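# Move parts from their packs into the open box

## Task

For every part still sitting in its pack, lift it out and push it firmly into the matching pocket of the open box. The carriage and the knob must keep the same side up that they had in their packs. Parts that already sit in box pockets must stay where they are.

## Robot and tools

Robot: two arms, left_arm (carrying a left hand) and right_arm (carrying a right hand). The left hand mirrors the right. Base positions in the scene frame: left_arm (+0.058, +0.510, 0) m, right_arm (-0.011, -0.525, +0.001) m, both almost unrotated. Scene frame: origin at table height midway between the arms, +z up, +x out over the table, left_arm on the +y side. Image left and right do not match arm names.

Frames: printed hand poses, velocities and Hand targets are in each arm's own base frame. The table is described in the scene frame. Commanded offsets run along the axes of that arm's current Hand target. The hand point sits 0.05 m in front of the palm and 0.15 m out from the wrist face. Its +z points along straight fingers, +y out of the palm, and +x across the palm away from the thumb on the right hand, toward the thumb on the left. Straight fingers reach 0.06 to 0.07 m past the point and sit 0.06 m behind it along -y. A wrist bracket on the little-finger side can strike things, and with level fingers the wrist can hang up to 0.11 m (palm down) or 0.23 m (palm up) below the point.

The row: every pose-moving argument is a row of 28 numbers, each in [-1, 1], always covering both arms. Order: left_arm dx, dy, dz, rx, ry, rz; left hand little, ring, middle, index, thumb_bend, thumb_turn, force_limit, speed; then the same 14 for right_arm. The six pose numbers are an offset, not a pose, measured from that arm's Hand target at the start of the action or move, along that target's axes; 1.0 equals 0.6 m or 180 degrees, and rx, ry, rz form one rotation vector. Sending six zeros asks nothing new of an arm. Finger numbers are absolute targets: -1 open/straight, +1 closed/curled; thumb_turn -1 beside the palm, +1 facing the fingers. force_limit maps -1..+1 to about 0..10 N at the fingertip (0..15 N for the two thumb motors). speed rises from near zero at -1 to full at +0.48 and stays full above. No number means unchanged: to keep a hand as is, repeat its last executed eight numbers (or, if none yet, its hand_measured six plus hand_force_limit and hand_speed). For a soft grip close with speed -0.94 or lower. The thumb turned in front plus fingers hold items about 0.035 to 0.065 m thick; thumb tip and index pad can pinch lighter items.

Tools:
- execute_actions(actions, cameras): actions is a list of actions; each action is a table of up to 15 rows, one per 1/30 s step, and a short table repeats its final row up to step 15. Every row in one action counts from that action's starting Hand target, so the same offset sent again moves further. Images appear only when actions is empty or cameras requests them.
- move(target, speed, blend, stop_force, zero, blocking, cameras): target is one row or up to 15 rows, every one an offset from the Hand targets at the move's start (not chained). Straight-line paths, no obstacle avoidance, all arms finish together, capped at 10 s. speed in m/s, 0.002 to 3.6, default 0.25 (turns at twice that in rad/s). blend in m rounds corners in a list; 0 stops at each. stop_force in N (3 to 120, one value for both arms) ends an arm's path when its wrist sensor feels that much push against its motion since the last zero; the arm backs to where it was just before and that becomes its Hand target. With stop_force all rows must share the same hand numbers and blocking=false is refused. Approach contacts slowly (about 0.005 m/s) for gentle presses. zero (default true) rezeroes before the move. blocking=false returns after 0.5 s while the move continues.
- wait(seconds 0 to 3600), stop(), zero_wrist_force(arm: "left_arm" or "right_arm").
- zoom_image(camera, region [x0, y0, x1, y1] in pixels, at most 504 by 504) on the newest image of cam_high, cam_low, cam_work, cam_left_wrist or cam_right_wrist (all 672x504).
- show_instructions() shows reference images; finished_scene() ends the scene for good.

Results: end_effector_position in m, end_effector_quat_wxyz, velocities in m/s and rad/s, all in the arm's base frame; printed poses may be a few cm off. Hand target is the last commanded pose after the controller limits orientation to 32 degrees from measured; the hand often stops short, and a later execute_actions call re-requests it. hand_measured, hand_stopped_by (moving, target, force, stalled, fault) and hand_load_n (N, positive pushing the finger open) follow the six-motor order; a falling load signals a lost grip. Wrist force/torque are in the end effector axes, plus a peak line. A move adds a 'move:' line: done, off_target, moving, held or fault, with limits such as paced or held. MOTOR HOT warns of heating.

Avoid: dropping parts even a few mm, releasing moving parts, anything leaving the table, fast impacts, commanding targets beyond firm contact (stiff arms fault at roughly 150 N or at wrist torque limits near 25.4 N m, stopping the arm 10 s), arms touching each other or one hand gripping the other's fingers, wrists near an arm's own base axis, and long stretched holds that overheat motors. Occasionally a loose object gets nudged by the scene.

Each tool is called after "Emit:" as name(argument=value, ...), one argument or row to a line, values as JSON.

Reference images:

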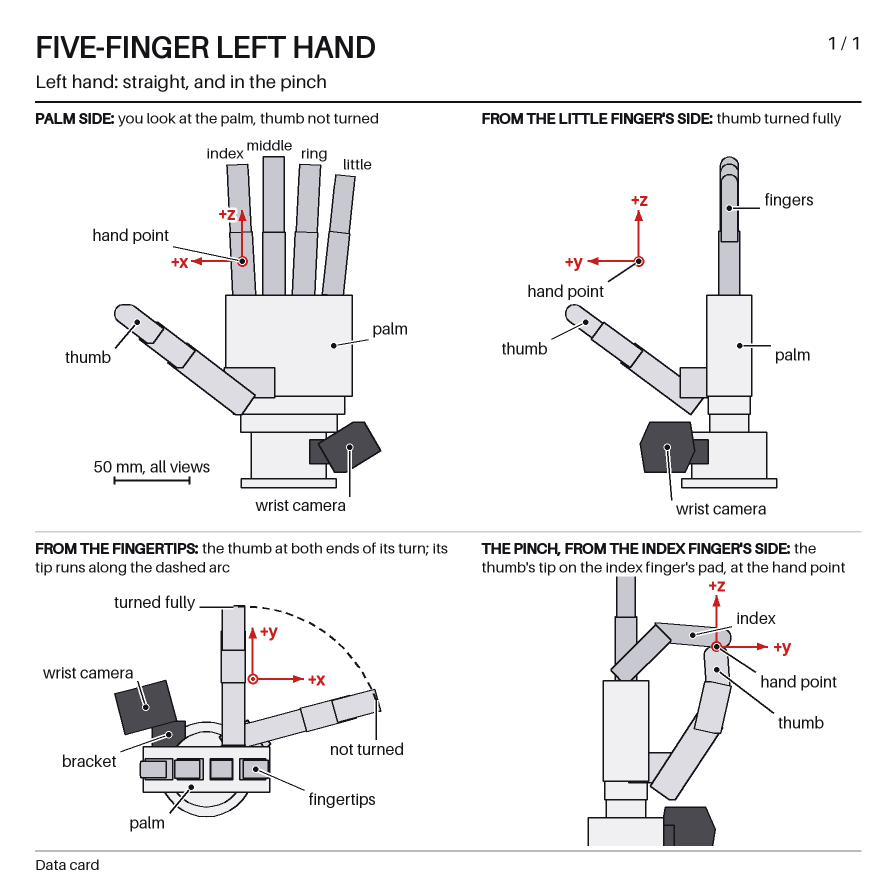

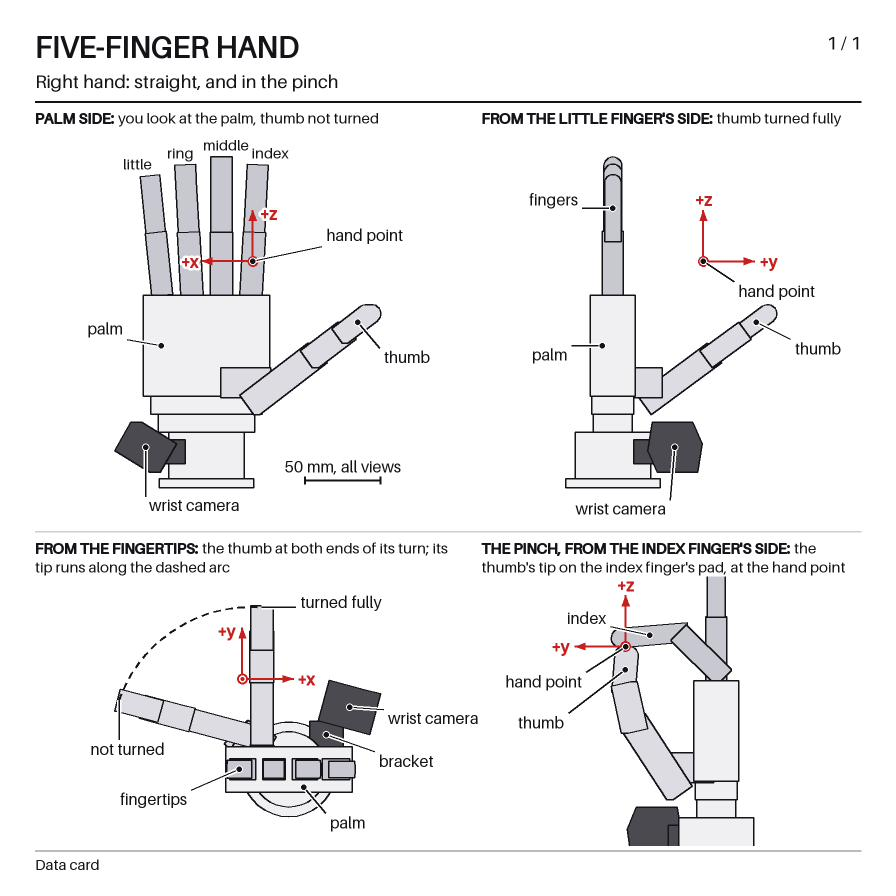

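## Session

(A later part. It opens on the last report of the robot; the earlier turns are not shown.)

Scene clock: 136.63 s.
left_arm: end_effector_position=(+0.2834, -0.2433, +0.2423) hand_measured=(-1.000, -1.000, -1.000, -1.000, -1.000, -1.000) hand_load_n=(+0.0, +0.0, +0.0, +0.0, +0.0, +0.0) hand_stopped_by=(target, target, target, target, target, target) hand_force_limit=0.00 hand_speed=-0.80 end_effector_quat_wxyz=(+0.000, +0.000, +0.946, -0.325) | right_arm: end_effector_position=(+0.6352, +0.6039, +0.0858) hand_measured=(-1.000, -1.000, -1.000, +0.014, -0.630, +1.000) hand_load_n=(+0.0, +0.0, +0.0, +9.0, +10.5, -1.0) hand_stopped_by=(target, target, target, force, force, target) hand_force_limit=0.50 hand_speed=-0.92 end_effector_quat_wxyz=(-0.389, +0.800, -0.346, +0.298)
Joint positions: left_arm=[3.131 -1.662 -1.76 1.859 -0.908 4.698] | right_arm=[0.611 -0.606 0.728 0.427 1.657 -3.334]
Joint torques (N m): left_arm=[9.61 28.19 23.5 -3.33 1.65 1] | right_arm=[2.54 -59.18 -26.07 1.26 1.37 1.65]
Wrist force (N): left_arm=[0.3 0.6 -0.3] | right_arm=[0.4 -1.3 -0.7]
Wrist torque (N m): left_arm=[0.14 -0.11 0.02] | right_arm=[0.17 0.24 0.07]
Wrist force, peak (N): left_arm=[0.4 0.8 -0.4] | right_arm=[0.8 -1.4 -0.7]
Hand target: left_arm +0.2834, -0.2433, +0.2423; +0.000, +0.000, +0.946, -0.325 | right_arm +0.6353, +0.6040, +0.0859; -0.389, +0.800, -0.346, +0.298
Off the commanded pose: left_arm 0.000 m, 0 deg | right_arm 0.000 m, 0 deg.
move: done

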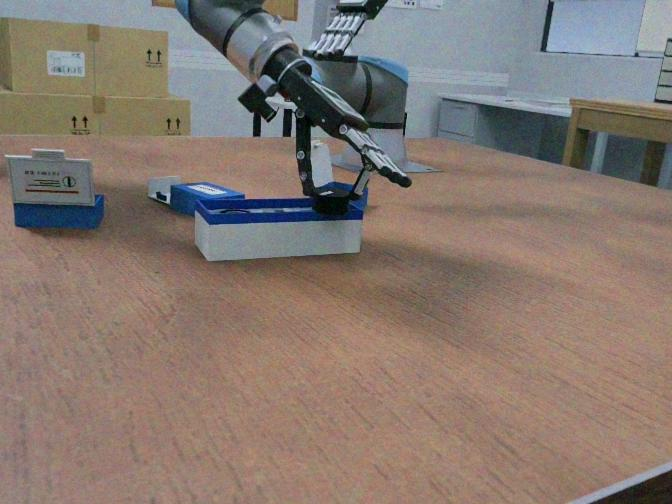

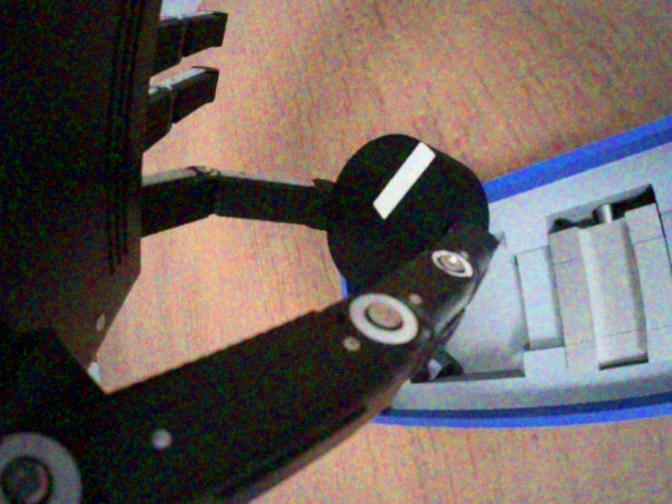

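Emit:
move(
  target=[0,0,0,0,0,0,-1,-1,-1,-1,-1,-1,0,-0.8,-0.00042,0.00166,0.00104,0.01515,0.0007,0.0049,-1,-1,-1,0.15,-0.45,1,0.5,-0.92],
  speed=0.008,
  cameras=["cam_low", "cam_right_wrist"],
)

Emit:
zoom_image(
  camera="cam_low",
  region=[305, 175, 361, 225],
)

Scene clock: 140.60 s.
left_arm: end_effector_position=(+0.2834, -0.2433, +0.2423) hand_measured=(-1.000, -1.000, -1.000, -1.000, -1.000, -1.000) hand_load_n=(+0.0, +0.0, +0.0, +0.0, +0.0, +0.0) hand_stopped_by=(target, target, target, target, target, target) hand_force_limit=0.00 hand_speed=-0.80 end_effector_quat_wxyz=(+0.000, +0.000, +0.946, -0.325) | right_arm: end_effector_position=(+0.6352, +0.6040, +0.0847) hand_measured=(-1.000, -1.000, -1.000, +0.014, -0.630, +1.000) hand_load_n=(+0.0, +0.0, +0.0, +8.0, +10.5, -2.0) hand_stopped_by=(target, target, target, force, force, target) hand_force_limit=0.50 hand_speed=-0.92 end_effector_quat_wxyz=(-0.410, +0.788, -0.345, +0.304)
Joint positions: left_arm=[3.131 -1.662 -1.76 1.859 -0.908 4.698] | right_arm=[0.607 -0.647 0.824 0.324 1.648 -3.325]
Joint torques (N m): left_arm=[9.64 27.62 21.98 -3.31 1.76 0.91] | right_arm=[-8 -52.46 -23.02 1.17 -1.67 1.7]
Wrist force (N): left_arm=[0.3 0.7 -0.1] | right_arm=[1.5 -4.6 -4.0]
Wrist torque (N m): left_arm=[0.14 -0.10 0.02] | right_arm=[0.05 0.21 0.01]
Wrist force, peak (N): left_arm=[0.4 0.8 -0.5] | right_arm=[1.7 -4.7 -4.3]
Hand target: left_arm +0.2834, -0.2433, +0.2423; +0.000, +0.000, +0.946, -0.325 | right_arm +0.6353, +0.6040, +0.0847; -0.410, +0.788, -0.345, +0.304
Off the commanded pose: left_arm 0.000 m, 0 deg | right_arm 0.000 m, 0 deg.
move: done

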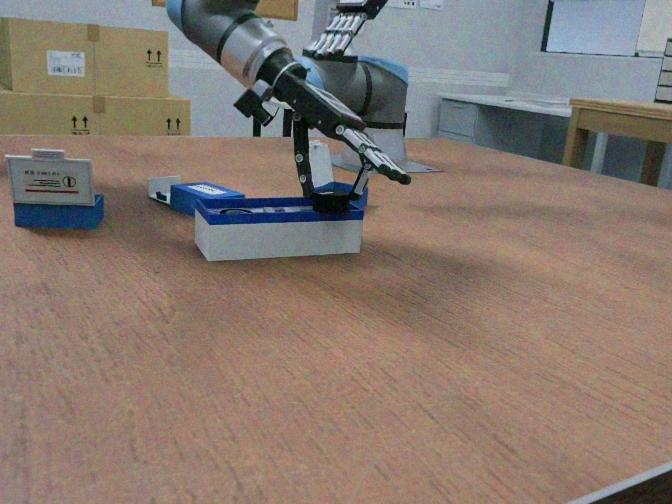

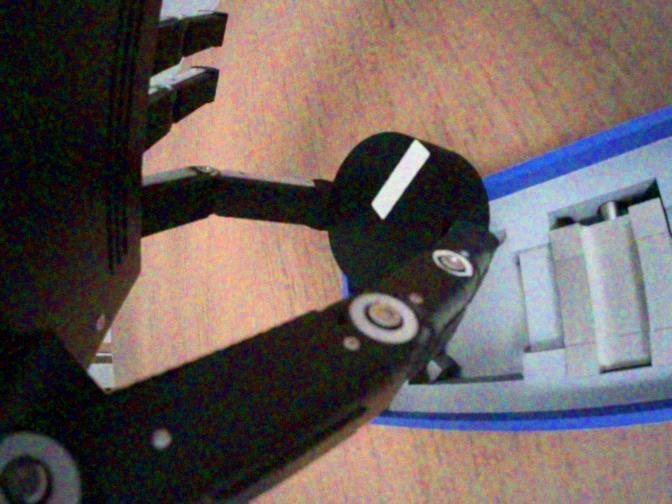

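Scaled by 9.000 from the camera's image (finer frame: 960x720).

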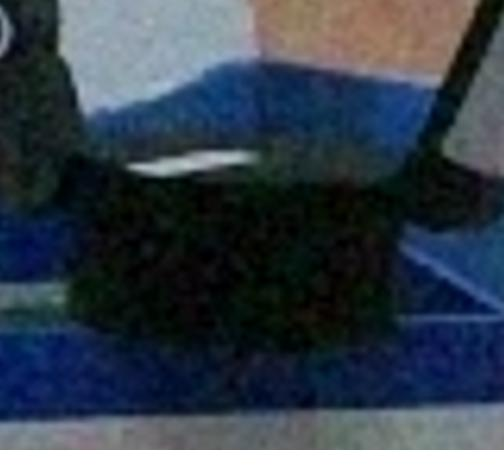

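Emit:
move(
  target=[0,0,0,0,0,0,-1,-1,-1,-1,-1,-1,0,-0.8,0.00327,-0.01427,-0.008,0,0,0,-1,-1,-1,0.15,-0.45,1,0.5,-0.92],
  speed=0.03,
  cameras=["cam_low", "cam_right_wrist", "cam_work"],
)

Emit:
zoom_image(
  camera="cam_low",
  region=[300, 160, 372, 224],
)

Emit:
zoom_image(
  camera="cam_right_wrist",
  region=[300, 100, 530, 320],
)

Scene clock: 141.63 s.
left_arm: end_effector_position=(+0.2834, -0.2433, +0.2423) hand_measured=(-1.000, -1.000, -1.000, -1.000, -1.000, -1.000) hand_load_n=(+0.0, +0.0, +0.0, -0.5, +0.0, +0.0) hand_stopped_by=(target, target, target, target, target, target) hand_force_limit=0.00 hand_speed=-0.80 end_effector_quat_wxyz=(+0.000, +0.000, +0.946, -0.325) | right_arm: end_effector_position=(+0.6353, +0.6040, +0.0951) hand_measured=(-1.000, -1.000, -1.000, +0.014, -0.630, +1.000) hand_load_n=(+0.0, +0.0, +0.0, +8.5, +10.5, -1.0) hand_stopped_by=(target, target, target, force, force, target) hand_force_limit=0.50 hand_speed=-0.92 end_effector_quat_wxyz=(-0.410, +0.788, -0.345, +0.304) end_effector_velocity=(+0.002, +0.000, +0.000) end_effector_angular_velocity=(+0.003, -0.004, -0.001)
Joint positions: left_arm=[3.131 -1.662 -1.76 1.859 -0.908 4.698] | right_arm=[0.607 -0.652 0.808 0.345 1.648 -3.325]
Joint velocities: left_arm=[within noise] | right_arm=[-0.001 0.001 0 -0.006 0 0]
Joint torques (N m): left_arm=[8.84 28.19 22.19 -3.29 1.65 1.1] | right_arm=[-4.87 -52.53 -10.36 -1.61 0.8 -1.5]
Wrist force (N): left_arm=[0.5 0.6 -0.3] | right_arm=[1.2 0.7 0.4]
Wrist torque (N m): left_arm=[0.14 -0.13 0.03] | right_arm=[0.30 0.12 0.11]
Wrist force, peak (N): left_arm=[0.3 0.9 -0.2] | right_arm=[1.7 -5.0 -4.1]
Hand target: left_arm +0.2834, -0.2433, +0.2423; +0.000, +0.000, +0.946, -0.325 | right_arm +0.6353, +0.6040, +0.0947; -0.410, +0.788, -0.345, +0.304
Off the commanded pose: left_arm 0.000 m, 0 deg | right_arm 0.000 m, 0 deg.
move: done
Images, in order (width x height): cam_low 672x504, cam_work 672x504, cam_right_wrist 672x504.

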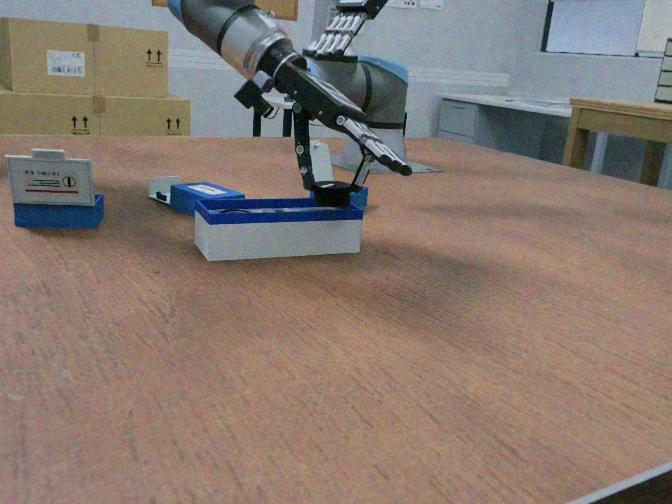

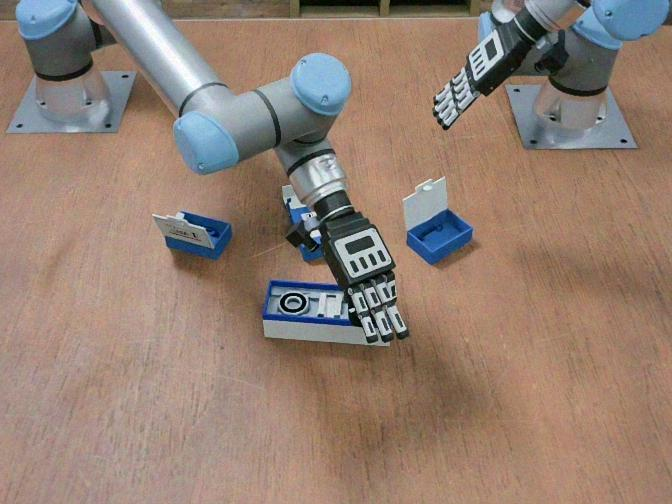

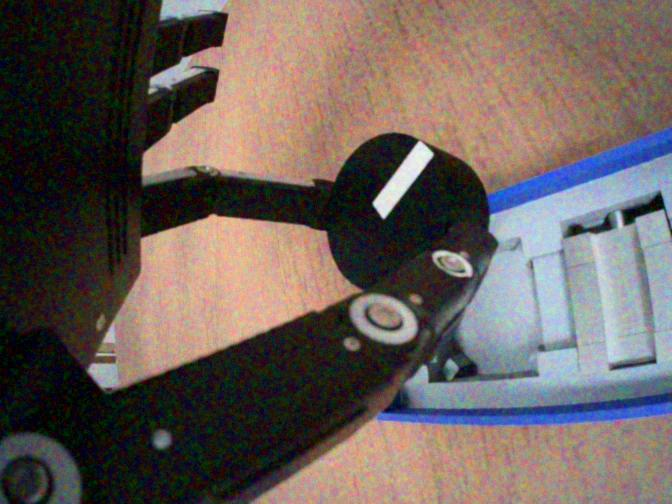

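Scaled by 7.000 from the camera's image (finer frame: 960x720).

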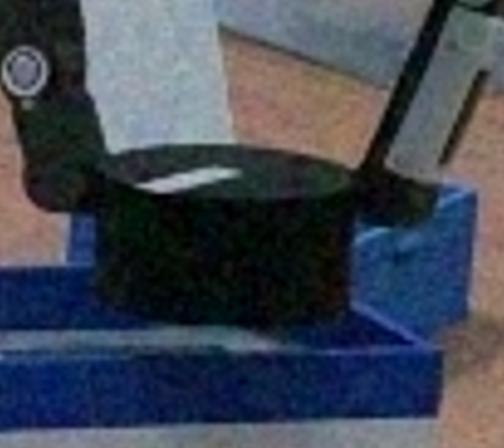

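Scaled by 2.191 from the camera's image (finer frame: 960x720).

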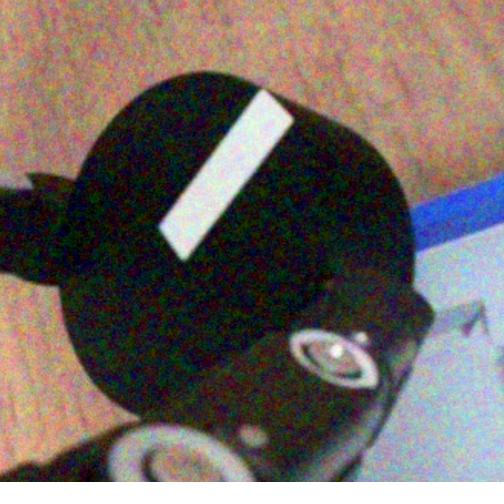

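Emit:
zoom_image(
  camera="cam_work",
  region=[325, 275, 405, 355],
)

Scaled by 6.300 from the camera's image (finer frame: 960x720).

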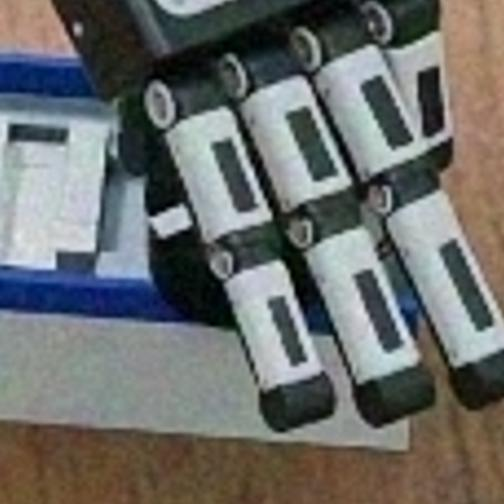

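Emit:
zoom_image(
  camera="cam_work",
  region=[255, 275, 325, 345],
)

Emit:
zoom_image(
  camera="cam_work",
  region=[325, 275, 395, 355],
)

Scaled by 7.200 from the camera's image (finer frame: 960x720).

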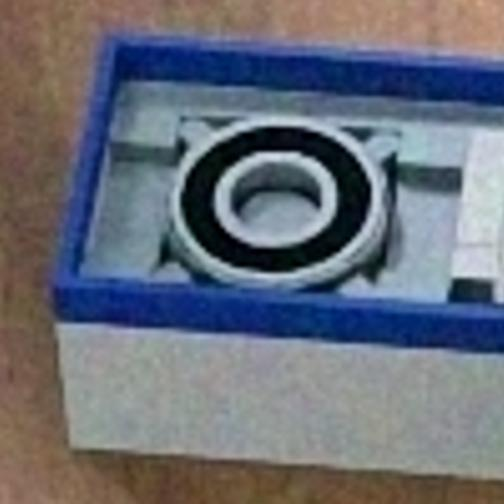

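Scaled by 6.300 from the camera's image (finer frame: 960x720).

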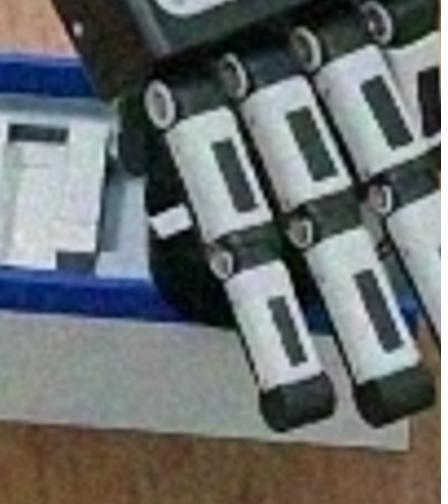

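Emit:
move(
  target=[0,0,0,0,0,0,-1,-1,-1,-1,-1,-1,0,-0.8,-0.03282,0.01748,-0.03075,0,0,0,-1,-1,-1,0.15,-0.45,1,0.5,-0.92],
  speed=0.03,
  cameras=["cam_low", "cam_right_wrist", "cam_work"],
)

Emit:
zoom_image(
  camera="cam_low",
  region=[300, 165, 372, 229],
)

Emit:
zoom_image(
  camera="cam_work",
  region=[325, 275, 395, 355],
)

Emit:
zoom_image(
  camera="cam_right_wrist",
  region=[290, 80, 570, 360],
)

Scene clock: 145.23 s.
left_arm: end_effector_position=(+0.2834, -0.2433, +0.2423) hand_measured=(-1.000, -1.000, -1.000, -1.000, -1.000, -1.000) hand_load_n=(+0.0, +0.0, +0.0, +0.0, +0.0, +0.0) hand_stopped_by=(target, target, target, target, target, target) hand_force_limit=0.00 hand_speed=-0.80 end_effector_quat_wxyz=(+0.000, +0.000, +0.946, -0.325) | right_arm: end_effector_position=(+0.6066, +0.6071, +0.0907) hand_measured=(-1.000, -1.000, -1.000, +0.014, -0.630, +1.000) hand_load_n=(+0.0, +0.0, +0.0, +8.5, +10.5, -1.5) hand_stopped_by=(target, target, target, force, force, target) hand_force_limit=0.50 hand_speed=-0.92 end_effector_quat_wxyz=(-0.410, +0.788, -0.345, +0.304) end_effector_velocity=(+0.000, +0.001, +0.001) end_effector_angular_velocity=(+0.001, +0.000, +0.001)
Joint positions: left_arm=[3.131 -1.662 -1.76 1.859 -0.908 4.698] | right_arm=[0.636 -0.703 0.914 0.292 1.673 -3.311]
Joint velocities: left_arm=[within noise] | right_arm=[0 0.002 -0.005 0.003 -0.002 0]
Joint torques (N m): left_arm=[8.46 27.12 21.49 -3.34 1.6 1] | right_arm=[-7.12 -50.32 -35.78 1.25 -1.94 -0.23]
Wrist force (N): left_arm=[0.3 0.7 -0.5] | right_arm=[1.3 0.6 0.5]
Wrist torque (N m): left_arm=[0.17 -0.12 0.02] | right_arm=[0.28 0.11 0.10]
Wrist force, peak (N): left_arm=[0.5 0.8 -0.3] | right_arm=[1.8 0.6 0.8]
Hand target: left_arm +0.2834, -0.2433, +0.2423; +0.000, +0.000, +0.946, -0.325 | right_arm +0.6068, +0.6071, +0.0907; -0.410, +0.788, -0.345, +0.304
Off the commanded pose: left_arm 0.000 m, 0 deg | right_arm 0.000 m, 0 deg.
move: done
Images, in order (width x height): cam_low 672x504, cam_work 672x504, cam_right_wrist 672x504.

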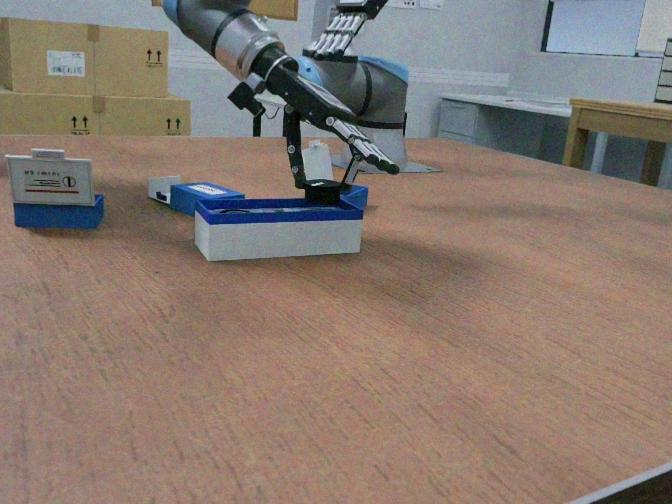

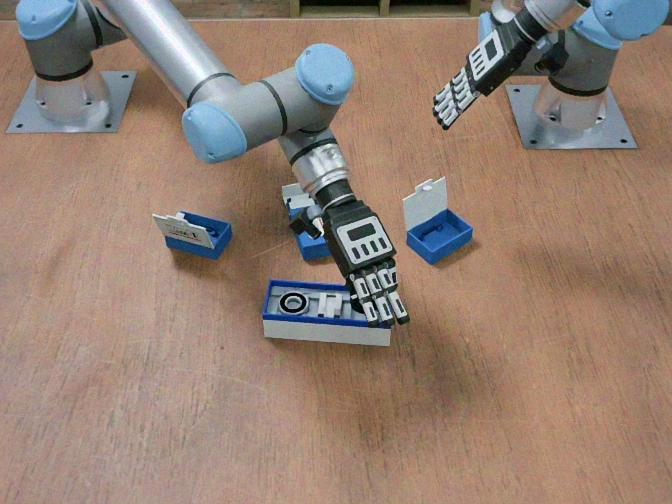

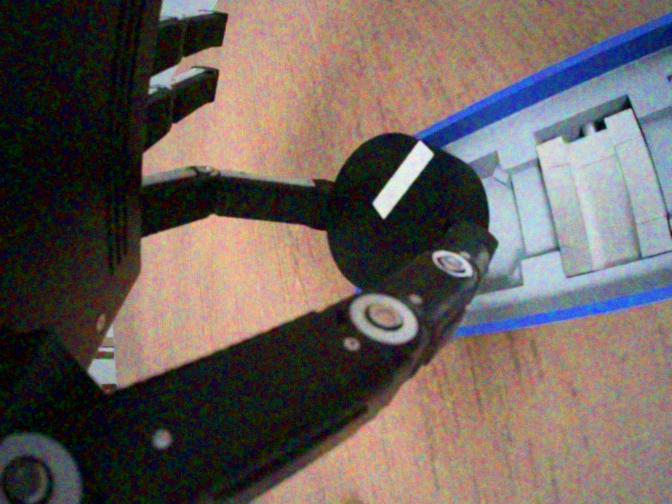

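Scaled by 7.000 from the camera's image (finer frame: 960x720).

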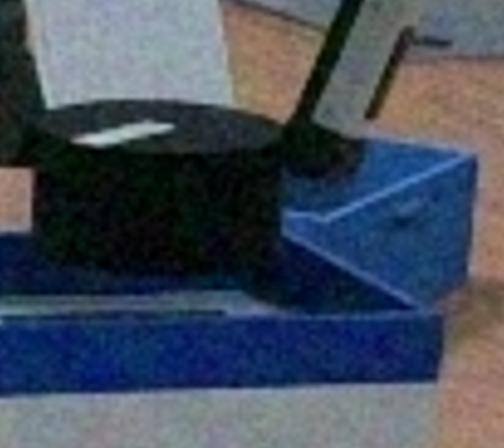

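Scaled by 6.300 from the camera's image (finer frame: 960x720).

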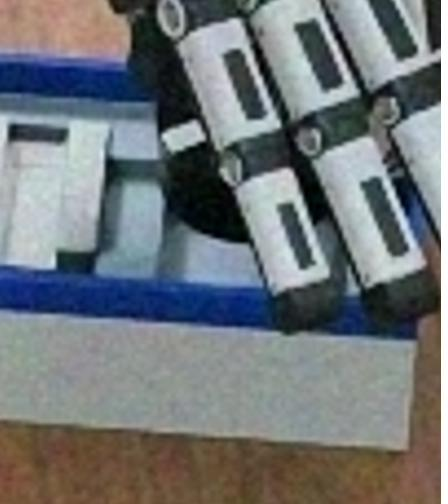

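Scaled by 1.800 from the camera's image (finer frame: 960x720).

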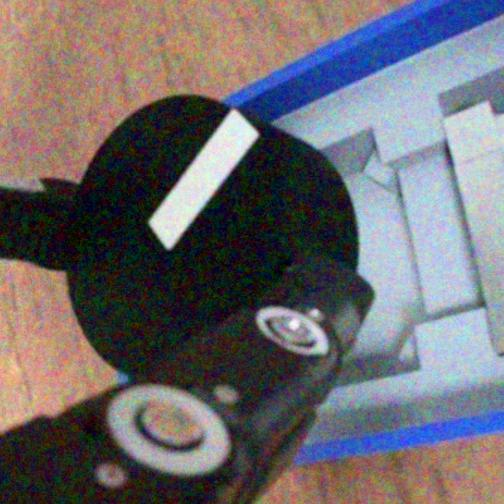

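Emit:
move(
  target=[0,0,0,0,0,0,-1,-1,-1,-1,-1,-1,0,-0.8,-0.00472,0.0150,0.0061,0,0,0,-1,-1,-1,0.15,-0.45,1,0.5,-0.92],
  speed=0.015,
  stop_force=4,
  cameras=["cam_low", "cam_right_wrist", "cam_work"],
)

Emit:
zoom_image(
  camera="cam_low",
  region=[300, 165, 372, 229],
)

Emit:
zoom_image(
  camera="cam_work",
  region=[325, 275, 395, 355],
)

Emit:
zoom_image(
  camera="cam_right_wrist",
  region=[290, 80, 570, 360],
)

Scene clock: 147.53 s.
left_arm: end_effector_position=(+0.2834, -0.2433, +0.2423) hand_measured=(-1.000, -1.000, -1.000, -1.000, -1.000, -1.000) hand_load_n=(+0.0, +0.0, +0.0, +0.0, +0.0, +0.0) hand_stopped_by=(target, target, target, target, target, target) hand_force_limit=0.00 hand_speed=-0.80 end_effector_quat_wxyz=(+0.000, +0.000, +0.946, -0.325) | right_arm: end_effector_position=(+0.6052, +0.6071, +0.0807) hand_measured=(-1.000, -1.000, -1.000, +0.014, -0.630, +1.000) hand_load_n=(+0.0, +0.0, +0.0, +8.5, +10.5, -1.0) hand_stopped_by=(target, target, target, force, force, target) hand_force_limit=0.50 hand_speed=-0.92 end_effector_quat_wxyz=(-0.410, +0.788, -0.345, +0.304)
Joint positions: left_arm=[3.131 -1.662 -1.76 1.859 -0.908 4.698] | right_arm=[0.637 -0.699 0.933 0.269 1.674 -3.31]
Joint torques (N m): left_arm=[9.33 27.06 20.24 -3.35 1.62 0.97] | right_arm=[-0.16 -65.05 -36.06 1.14 0.28 1.36]
Wrist force (N): left_arm=[0.3 0.7 -0.2] | right_arm=[1.0 0.5 0.5]
Wrist torque (N m): left_arm=[0.15 -0.11 0.02] | right_arm=[0.27 0.14 0.08]
Wrist force, peak (N): left_arm=[0.6 0.9 -0.1] | right_arm=[1.4 0.8 0.3]
Hand target: left_arm +0.2834, -0.2433, +0.2423; +0.000, +0.000, +0.946, -0.325 | right_arm +0.6053, +0.6071, +0.0807; -0.410, +0.788, -0.345, +0.304
Off the commanded pose: left_arm 0.000 m, 0 deg | right_arm 0.000 m, 0 deg.
move: done
Images, in order (width x height): cam_low 672x504, cam_work 672x504, cam_right_wrist 672x504.

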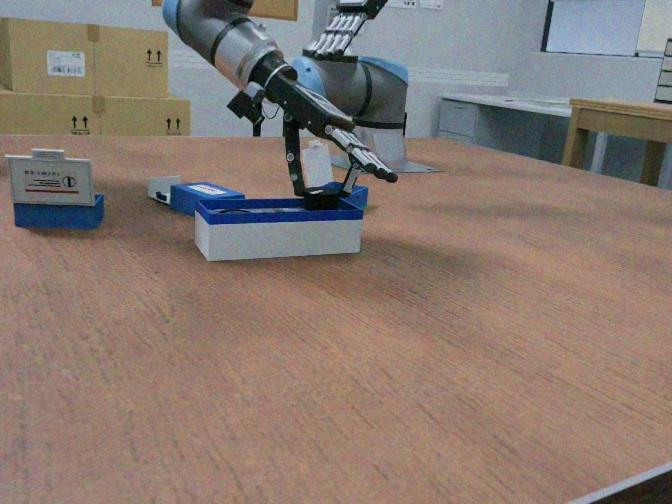

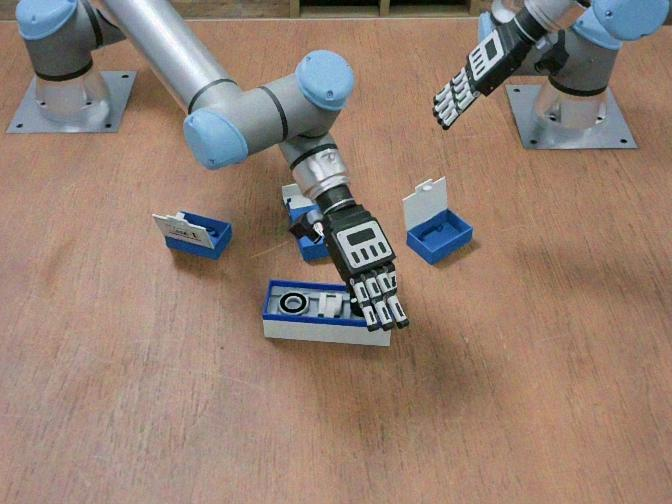

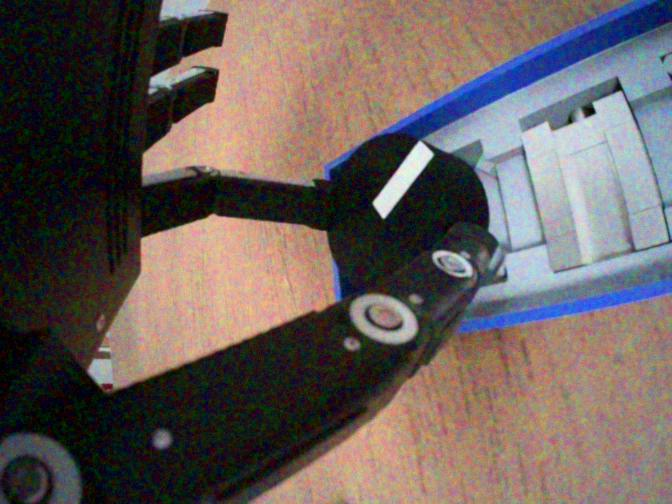

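Scaled by 7.000 from the camera's image (finer frame: 960x720).

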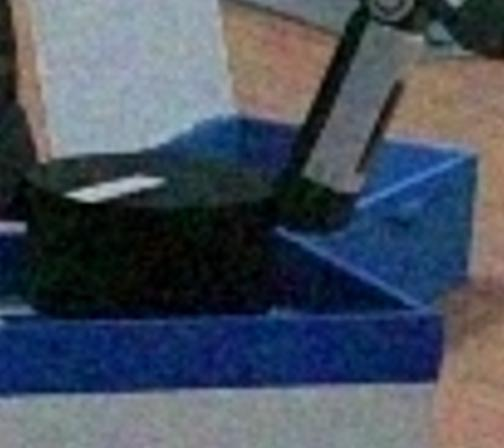

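Scaled by 6.300 from the camera's image (finer frame: 960x720).

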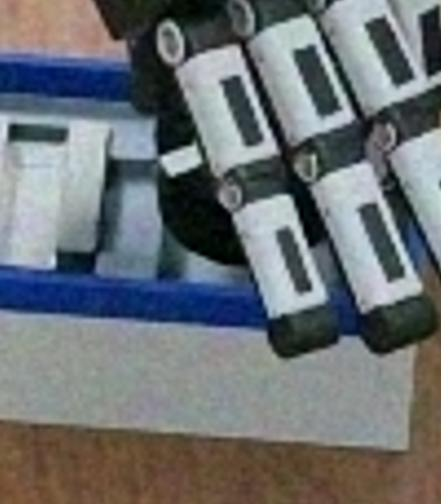

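Scaled by 1.800 from the camera's image (finer frame: 960x720).

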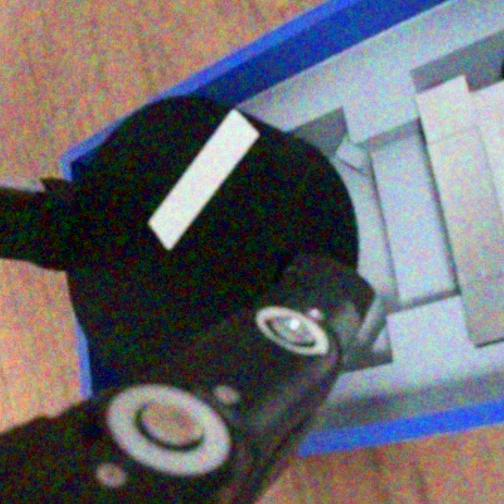

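Emit:
move(
  target=[0,0,0,0,0,0,-1,-1,-1,-1,-1,-1,0,-0.8,-0.00485,0.01342,0.00887,0,0,0,-1,-1,-1,0.15,-0.45,1,0.5,-0.92],
  speed=0.006,
  stop_force=4,
  cameras=["cam_low", "cam_right_wrist", "cam_work"],
)

Emit:
zoom_image(
  camera="cam_low",
  region=[300, 165, 372, 229],
)

Emit:
zoom_image(
  camera="cam_right_wrist",
  region=[290, 80, 570, 360],
)

Scene clock: 150.20 s.
left_arm: end_effector_position=(+0.2834, -0.2433, +0.2423) hand_measured=(-1.000, -1.000, -1.000, -1.000, -1.000, -1.000) hand_load_n=(+0.0, -0.5, +0.0, +0.0, +0.0, +0.0) hand_stopped_by=(target, target, target, target, target, target) hand_force_limit=0.00 hand_speed=-0.80 end_effector_quat_wxyz=(+0.000, +0.000, +0.946, -0.325) | right_arm: end_effector_position=(+0.6052, +0.6083, +0.0706) hand_measured=(-1.000, -1.000, -1.000, +0.014, -0.630, +1.000) hand_load_n=(-0.5, -0.5, +0.0, +8.5, +10.5, -1.0) hand_stopped_by=(target, target, target, force, force, target) hand_force_limit=0.50 hand_speed=-0.92 end_effector_quat_wxyz=(-0.410, +0.788, -0.345, +0.304)
Joint positions: left_arm=[3.131 -1.662 -1.76 1.859 -0.908 4.698] | right_arm=[0.639 -0.69 0.941 0.251 1.675 -3.31]
Joint torques (N m): left_arm=[9.08 27.02 19.31 -3.31 1.69 1] | right_arm=[6.17 -63.14 -15.13 1.09 1.86 2.12]
Wrist force (N): left_arm=[0.4 0.6 -0.3] | right_arm=[1.0 0.6 0.5]
Wrist torque (N m): left_arm=[0.14 -0.12 0.02] | right_arm=[0.27 0.13 0.09]
Wrist force, peak (N): left_arm=[0.4 0.9 -0.4] | right_arm=[1.3 0.9 0.7]
Hand target: left_arm +0.2834, -0.2433, +0.2423; +0.000, +0.000, +0.946, -0.325 | right_arm +0.6053, +0.6083, +0.0707; -0.410, +0.788, -0.345, +0.304
Off the commanded pose: left_arm 0.000 m, 0 deg | right_arm 0.000 m, 0 deg.
move: done
Images, in order (width x height): cam_low 672x504, cam_work 672x504, cam_right_wrist 672x504.

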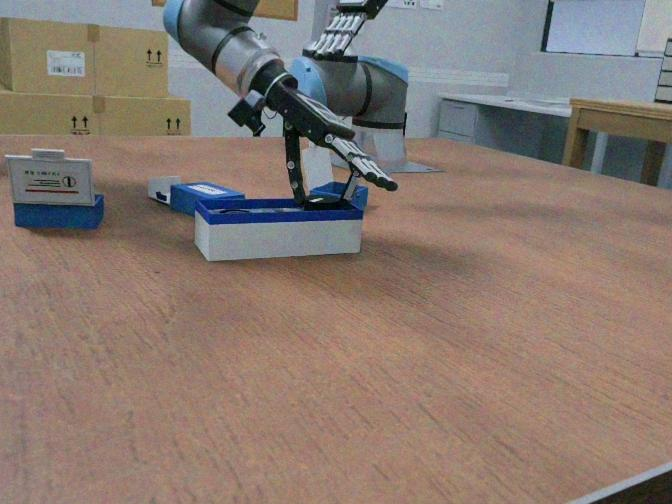

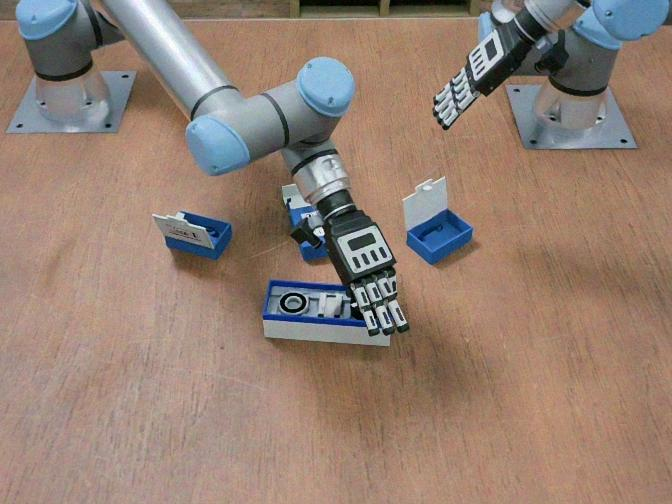

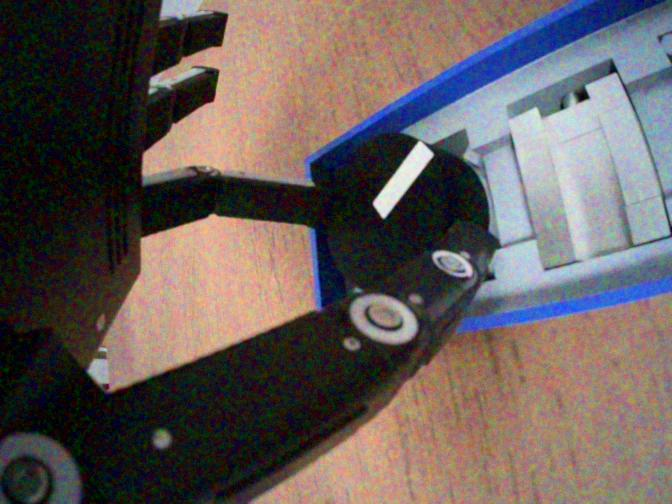

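Scaled by 7.000 from the camera's image (finer frame: 960x720).

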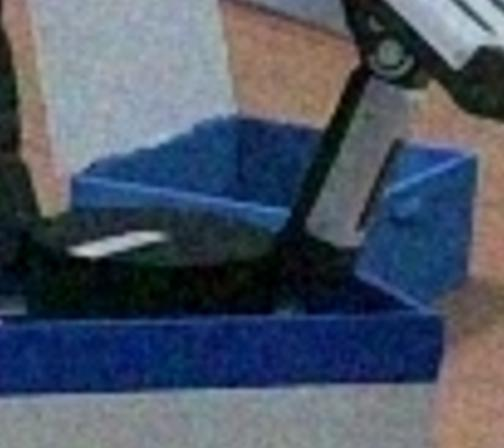

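Scaled by 1.800 from the camera's image (finer frame: 960x720).

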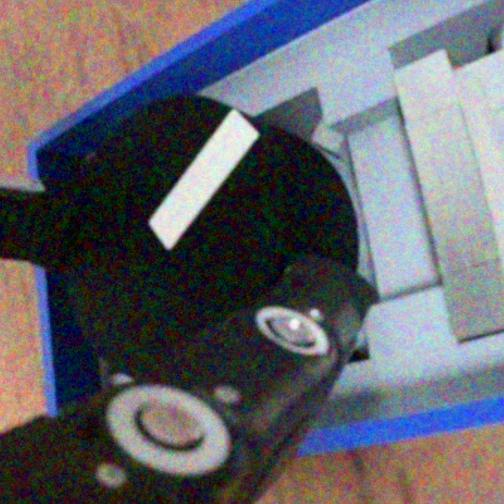

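Emit:
move(
  target=[0,0,0,0,0,0,-1,-1,-1,-1,-1,-1,0,-0.8,-0.00163,0.00713,0.004,0,0,0,-1,-1,-1,0.15,-0.45,1,0.5,-0.92],
  speed=0.005,
  stop_force=4,
  cameras=["cam_low", "cam_right_wrist", "cam_work"],
)

Emit:
zoom_image(
  camera="cam_low",
  region=[300, 165, 372, 229],
)

Emit:
zoom_image(
  camera="cam_right_wrist",
  region=[290, 80, 570, 360],
)

Scene clock: 152.00 s.
left_arm: end_effector_position=(+0.2834, -0.2433, +0.2423) hand_measured=(-1.000, -1.000, -1.000, -1.000, -1.000, -1.000) hand_load_n=(+0.0, +0.0, +0.0, +0.0, +0.0, +0.0) hand_stopped_by=(target, target, target, target, target, target) hand_force_limit=0.00 hand_speed=-0.80 end_effector_quat_wxyz=(+0.000, +0.000, +0.946, -0.325) | right_arm: end_effector_position=(+0.6052, +0.6083, +0.0656) hand_measured=(-1.000, -1.000, -1.000, +0.014, -0.630, +1.000) hand_load_n=(+0.0, +0.0, +0.0, +8.5, +10.5, -0.5) hand_stopped_by=(target, target, target, force, force, target) hand_force_limit=0.50 hand_speed=-0.92 end_effector_quat_wxyz=(-0.410, +0.788, -0.345, +0.304)
Joint positions: left_arm=[3.131 -1.662 -1.76 1.859 -0.908 4.698] | right_arm=[0.639 -0.686 0.948 0.241 1.675 -3.31]
Joint torques (N m): left_arm=[8.46 26.76 19.44 -3.34 1.59 0.96] | right_arm=[0.2 -59.94 -17.76 1.04 0.51 1.22]
Wrist force (N): left_arm=[0.2 0.8 -0.4] | right_arm=[1.1 0.2 0.7]
Wrist torque (N m): left_arm=[0.17 -0.10 0.01] | right_arm=[0.23 0.10 0.11]
Wrist force, peak (N): left_arm=[0.6 0.8 -0.3] | right_arm=[1.5 0.4 0.5]
Hand target: left_arm +0.2834, -0.2433, +0.2423; +0.000, +0.000, +0.946, -0.325 | right_arm +0.6053, +0.6083, +0.0657; -0.410, +0.788, -0.345, +0.304
Off the commanded pose: left_arm 0.000 m, 0 deg | right_arm 0.000 m, 0 deg.
move: done
Images, in order (width x height): cam_low 672x504, cam_work 672x504, cam_right_wrist 672x504.

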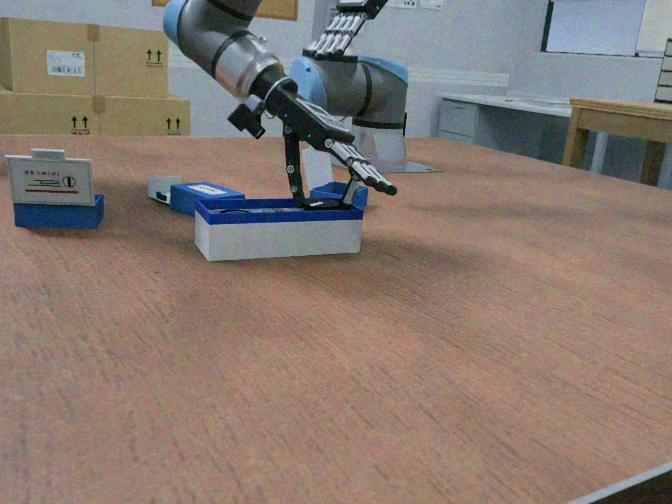

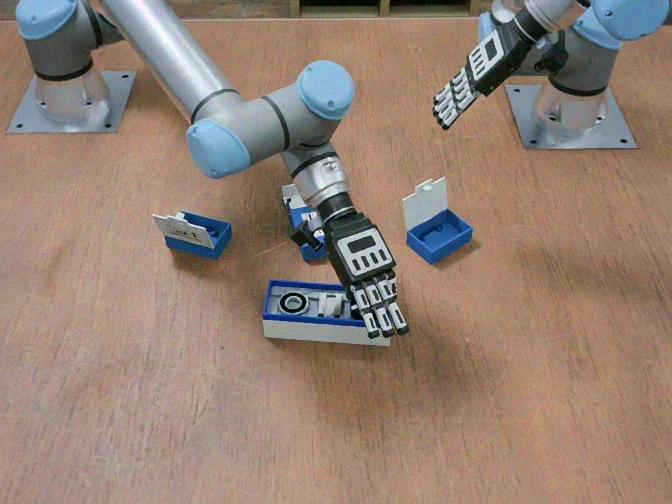

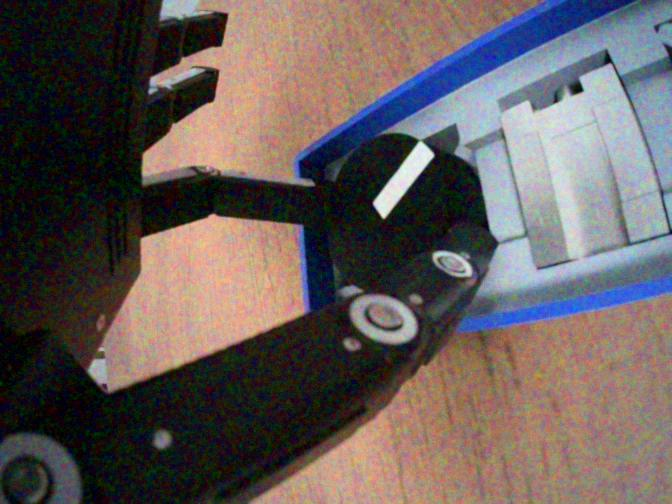

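Scaled by 7.000 from the camera's image (finer frame: 960x720).

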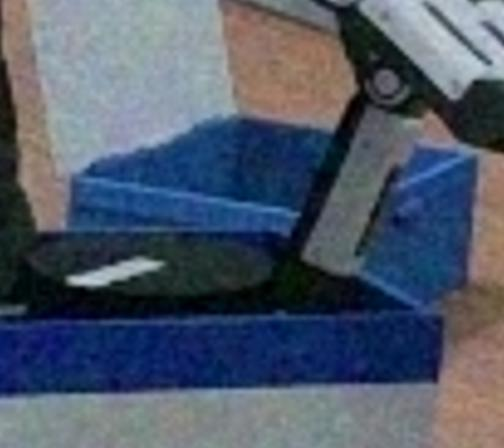

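Scaled by 1.800 from the camera's image (finer frame: 960x720).

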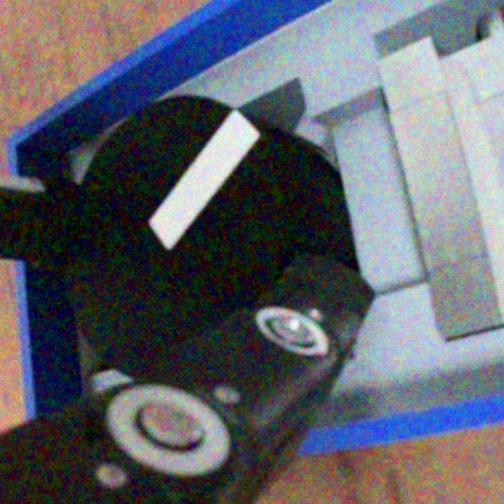

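Emit:
zoom_image(
  camera="cam_right_wrist",
  region=[400, 100, 520, 280],
)

Emit:
zoom_image(
  camera="cam_right_wrist",
  region=[290, 240, 400, 340],
)

Emit:
zoom_image(
  camera="cam_work",
  region=[325, 275, 395, 355],
)

Scaled by 2.800 from the camera's image (finer frame: 960x720).

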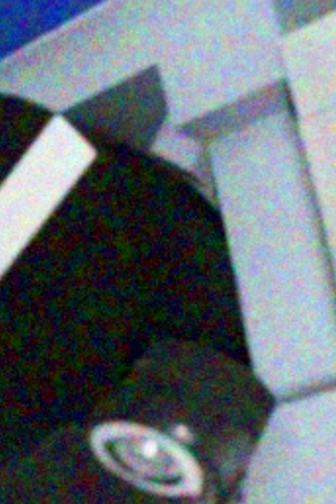

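Scaled by 4.582 from the camera's image (finer frame: 960x720).

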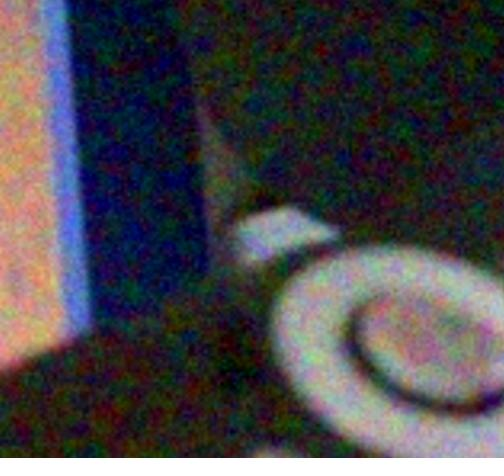

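Scaled by 6.300 from the camera's image (finer frame: 960x720).

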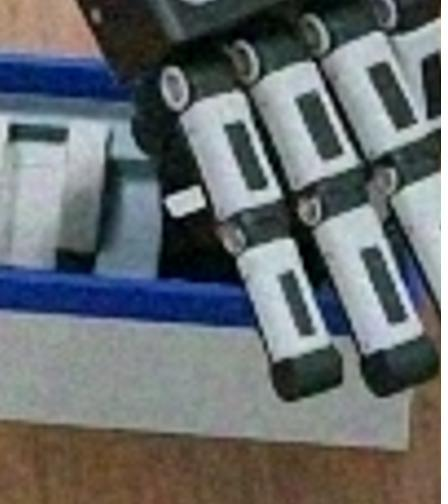

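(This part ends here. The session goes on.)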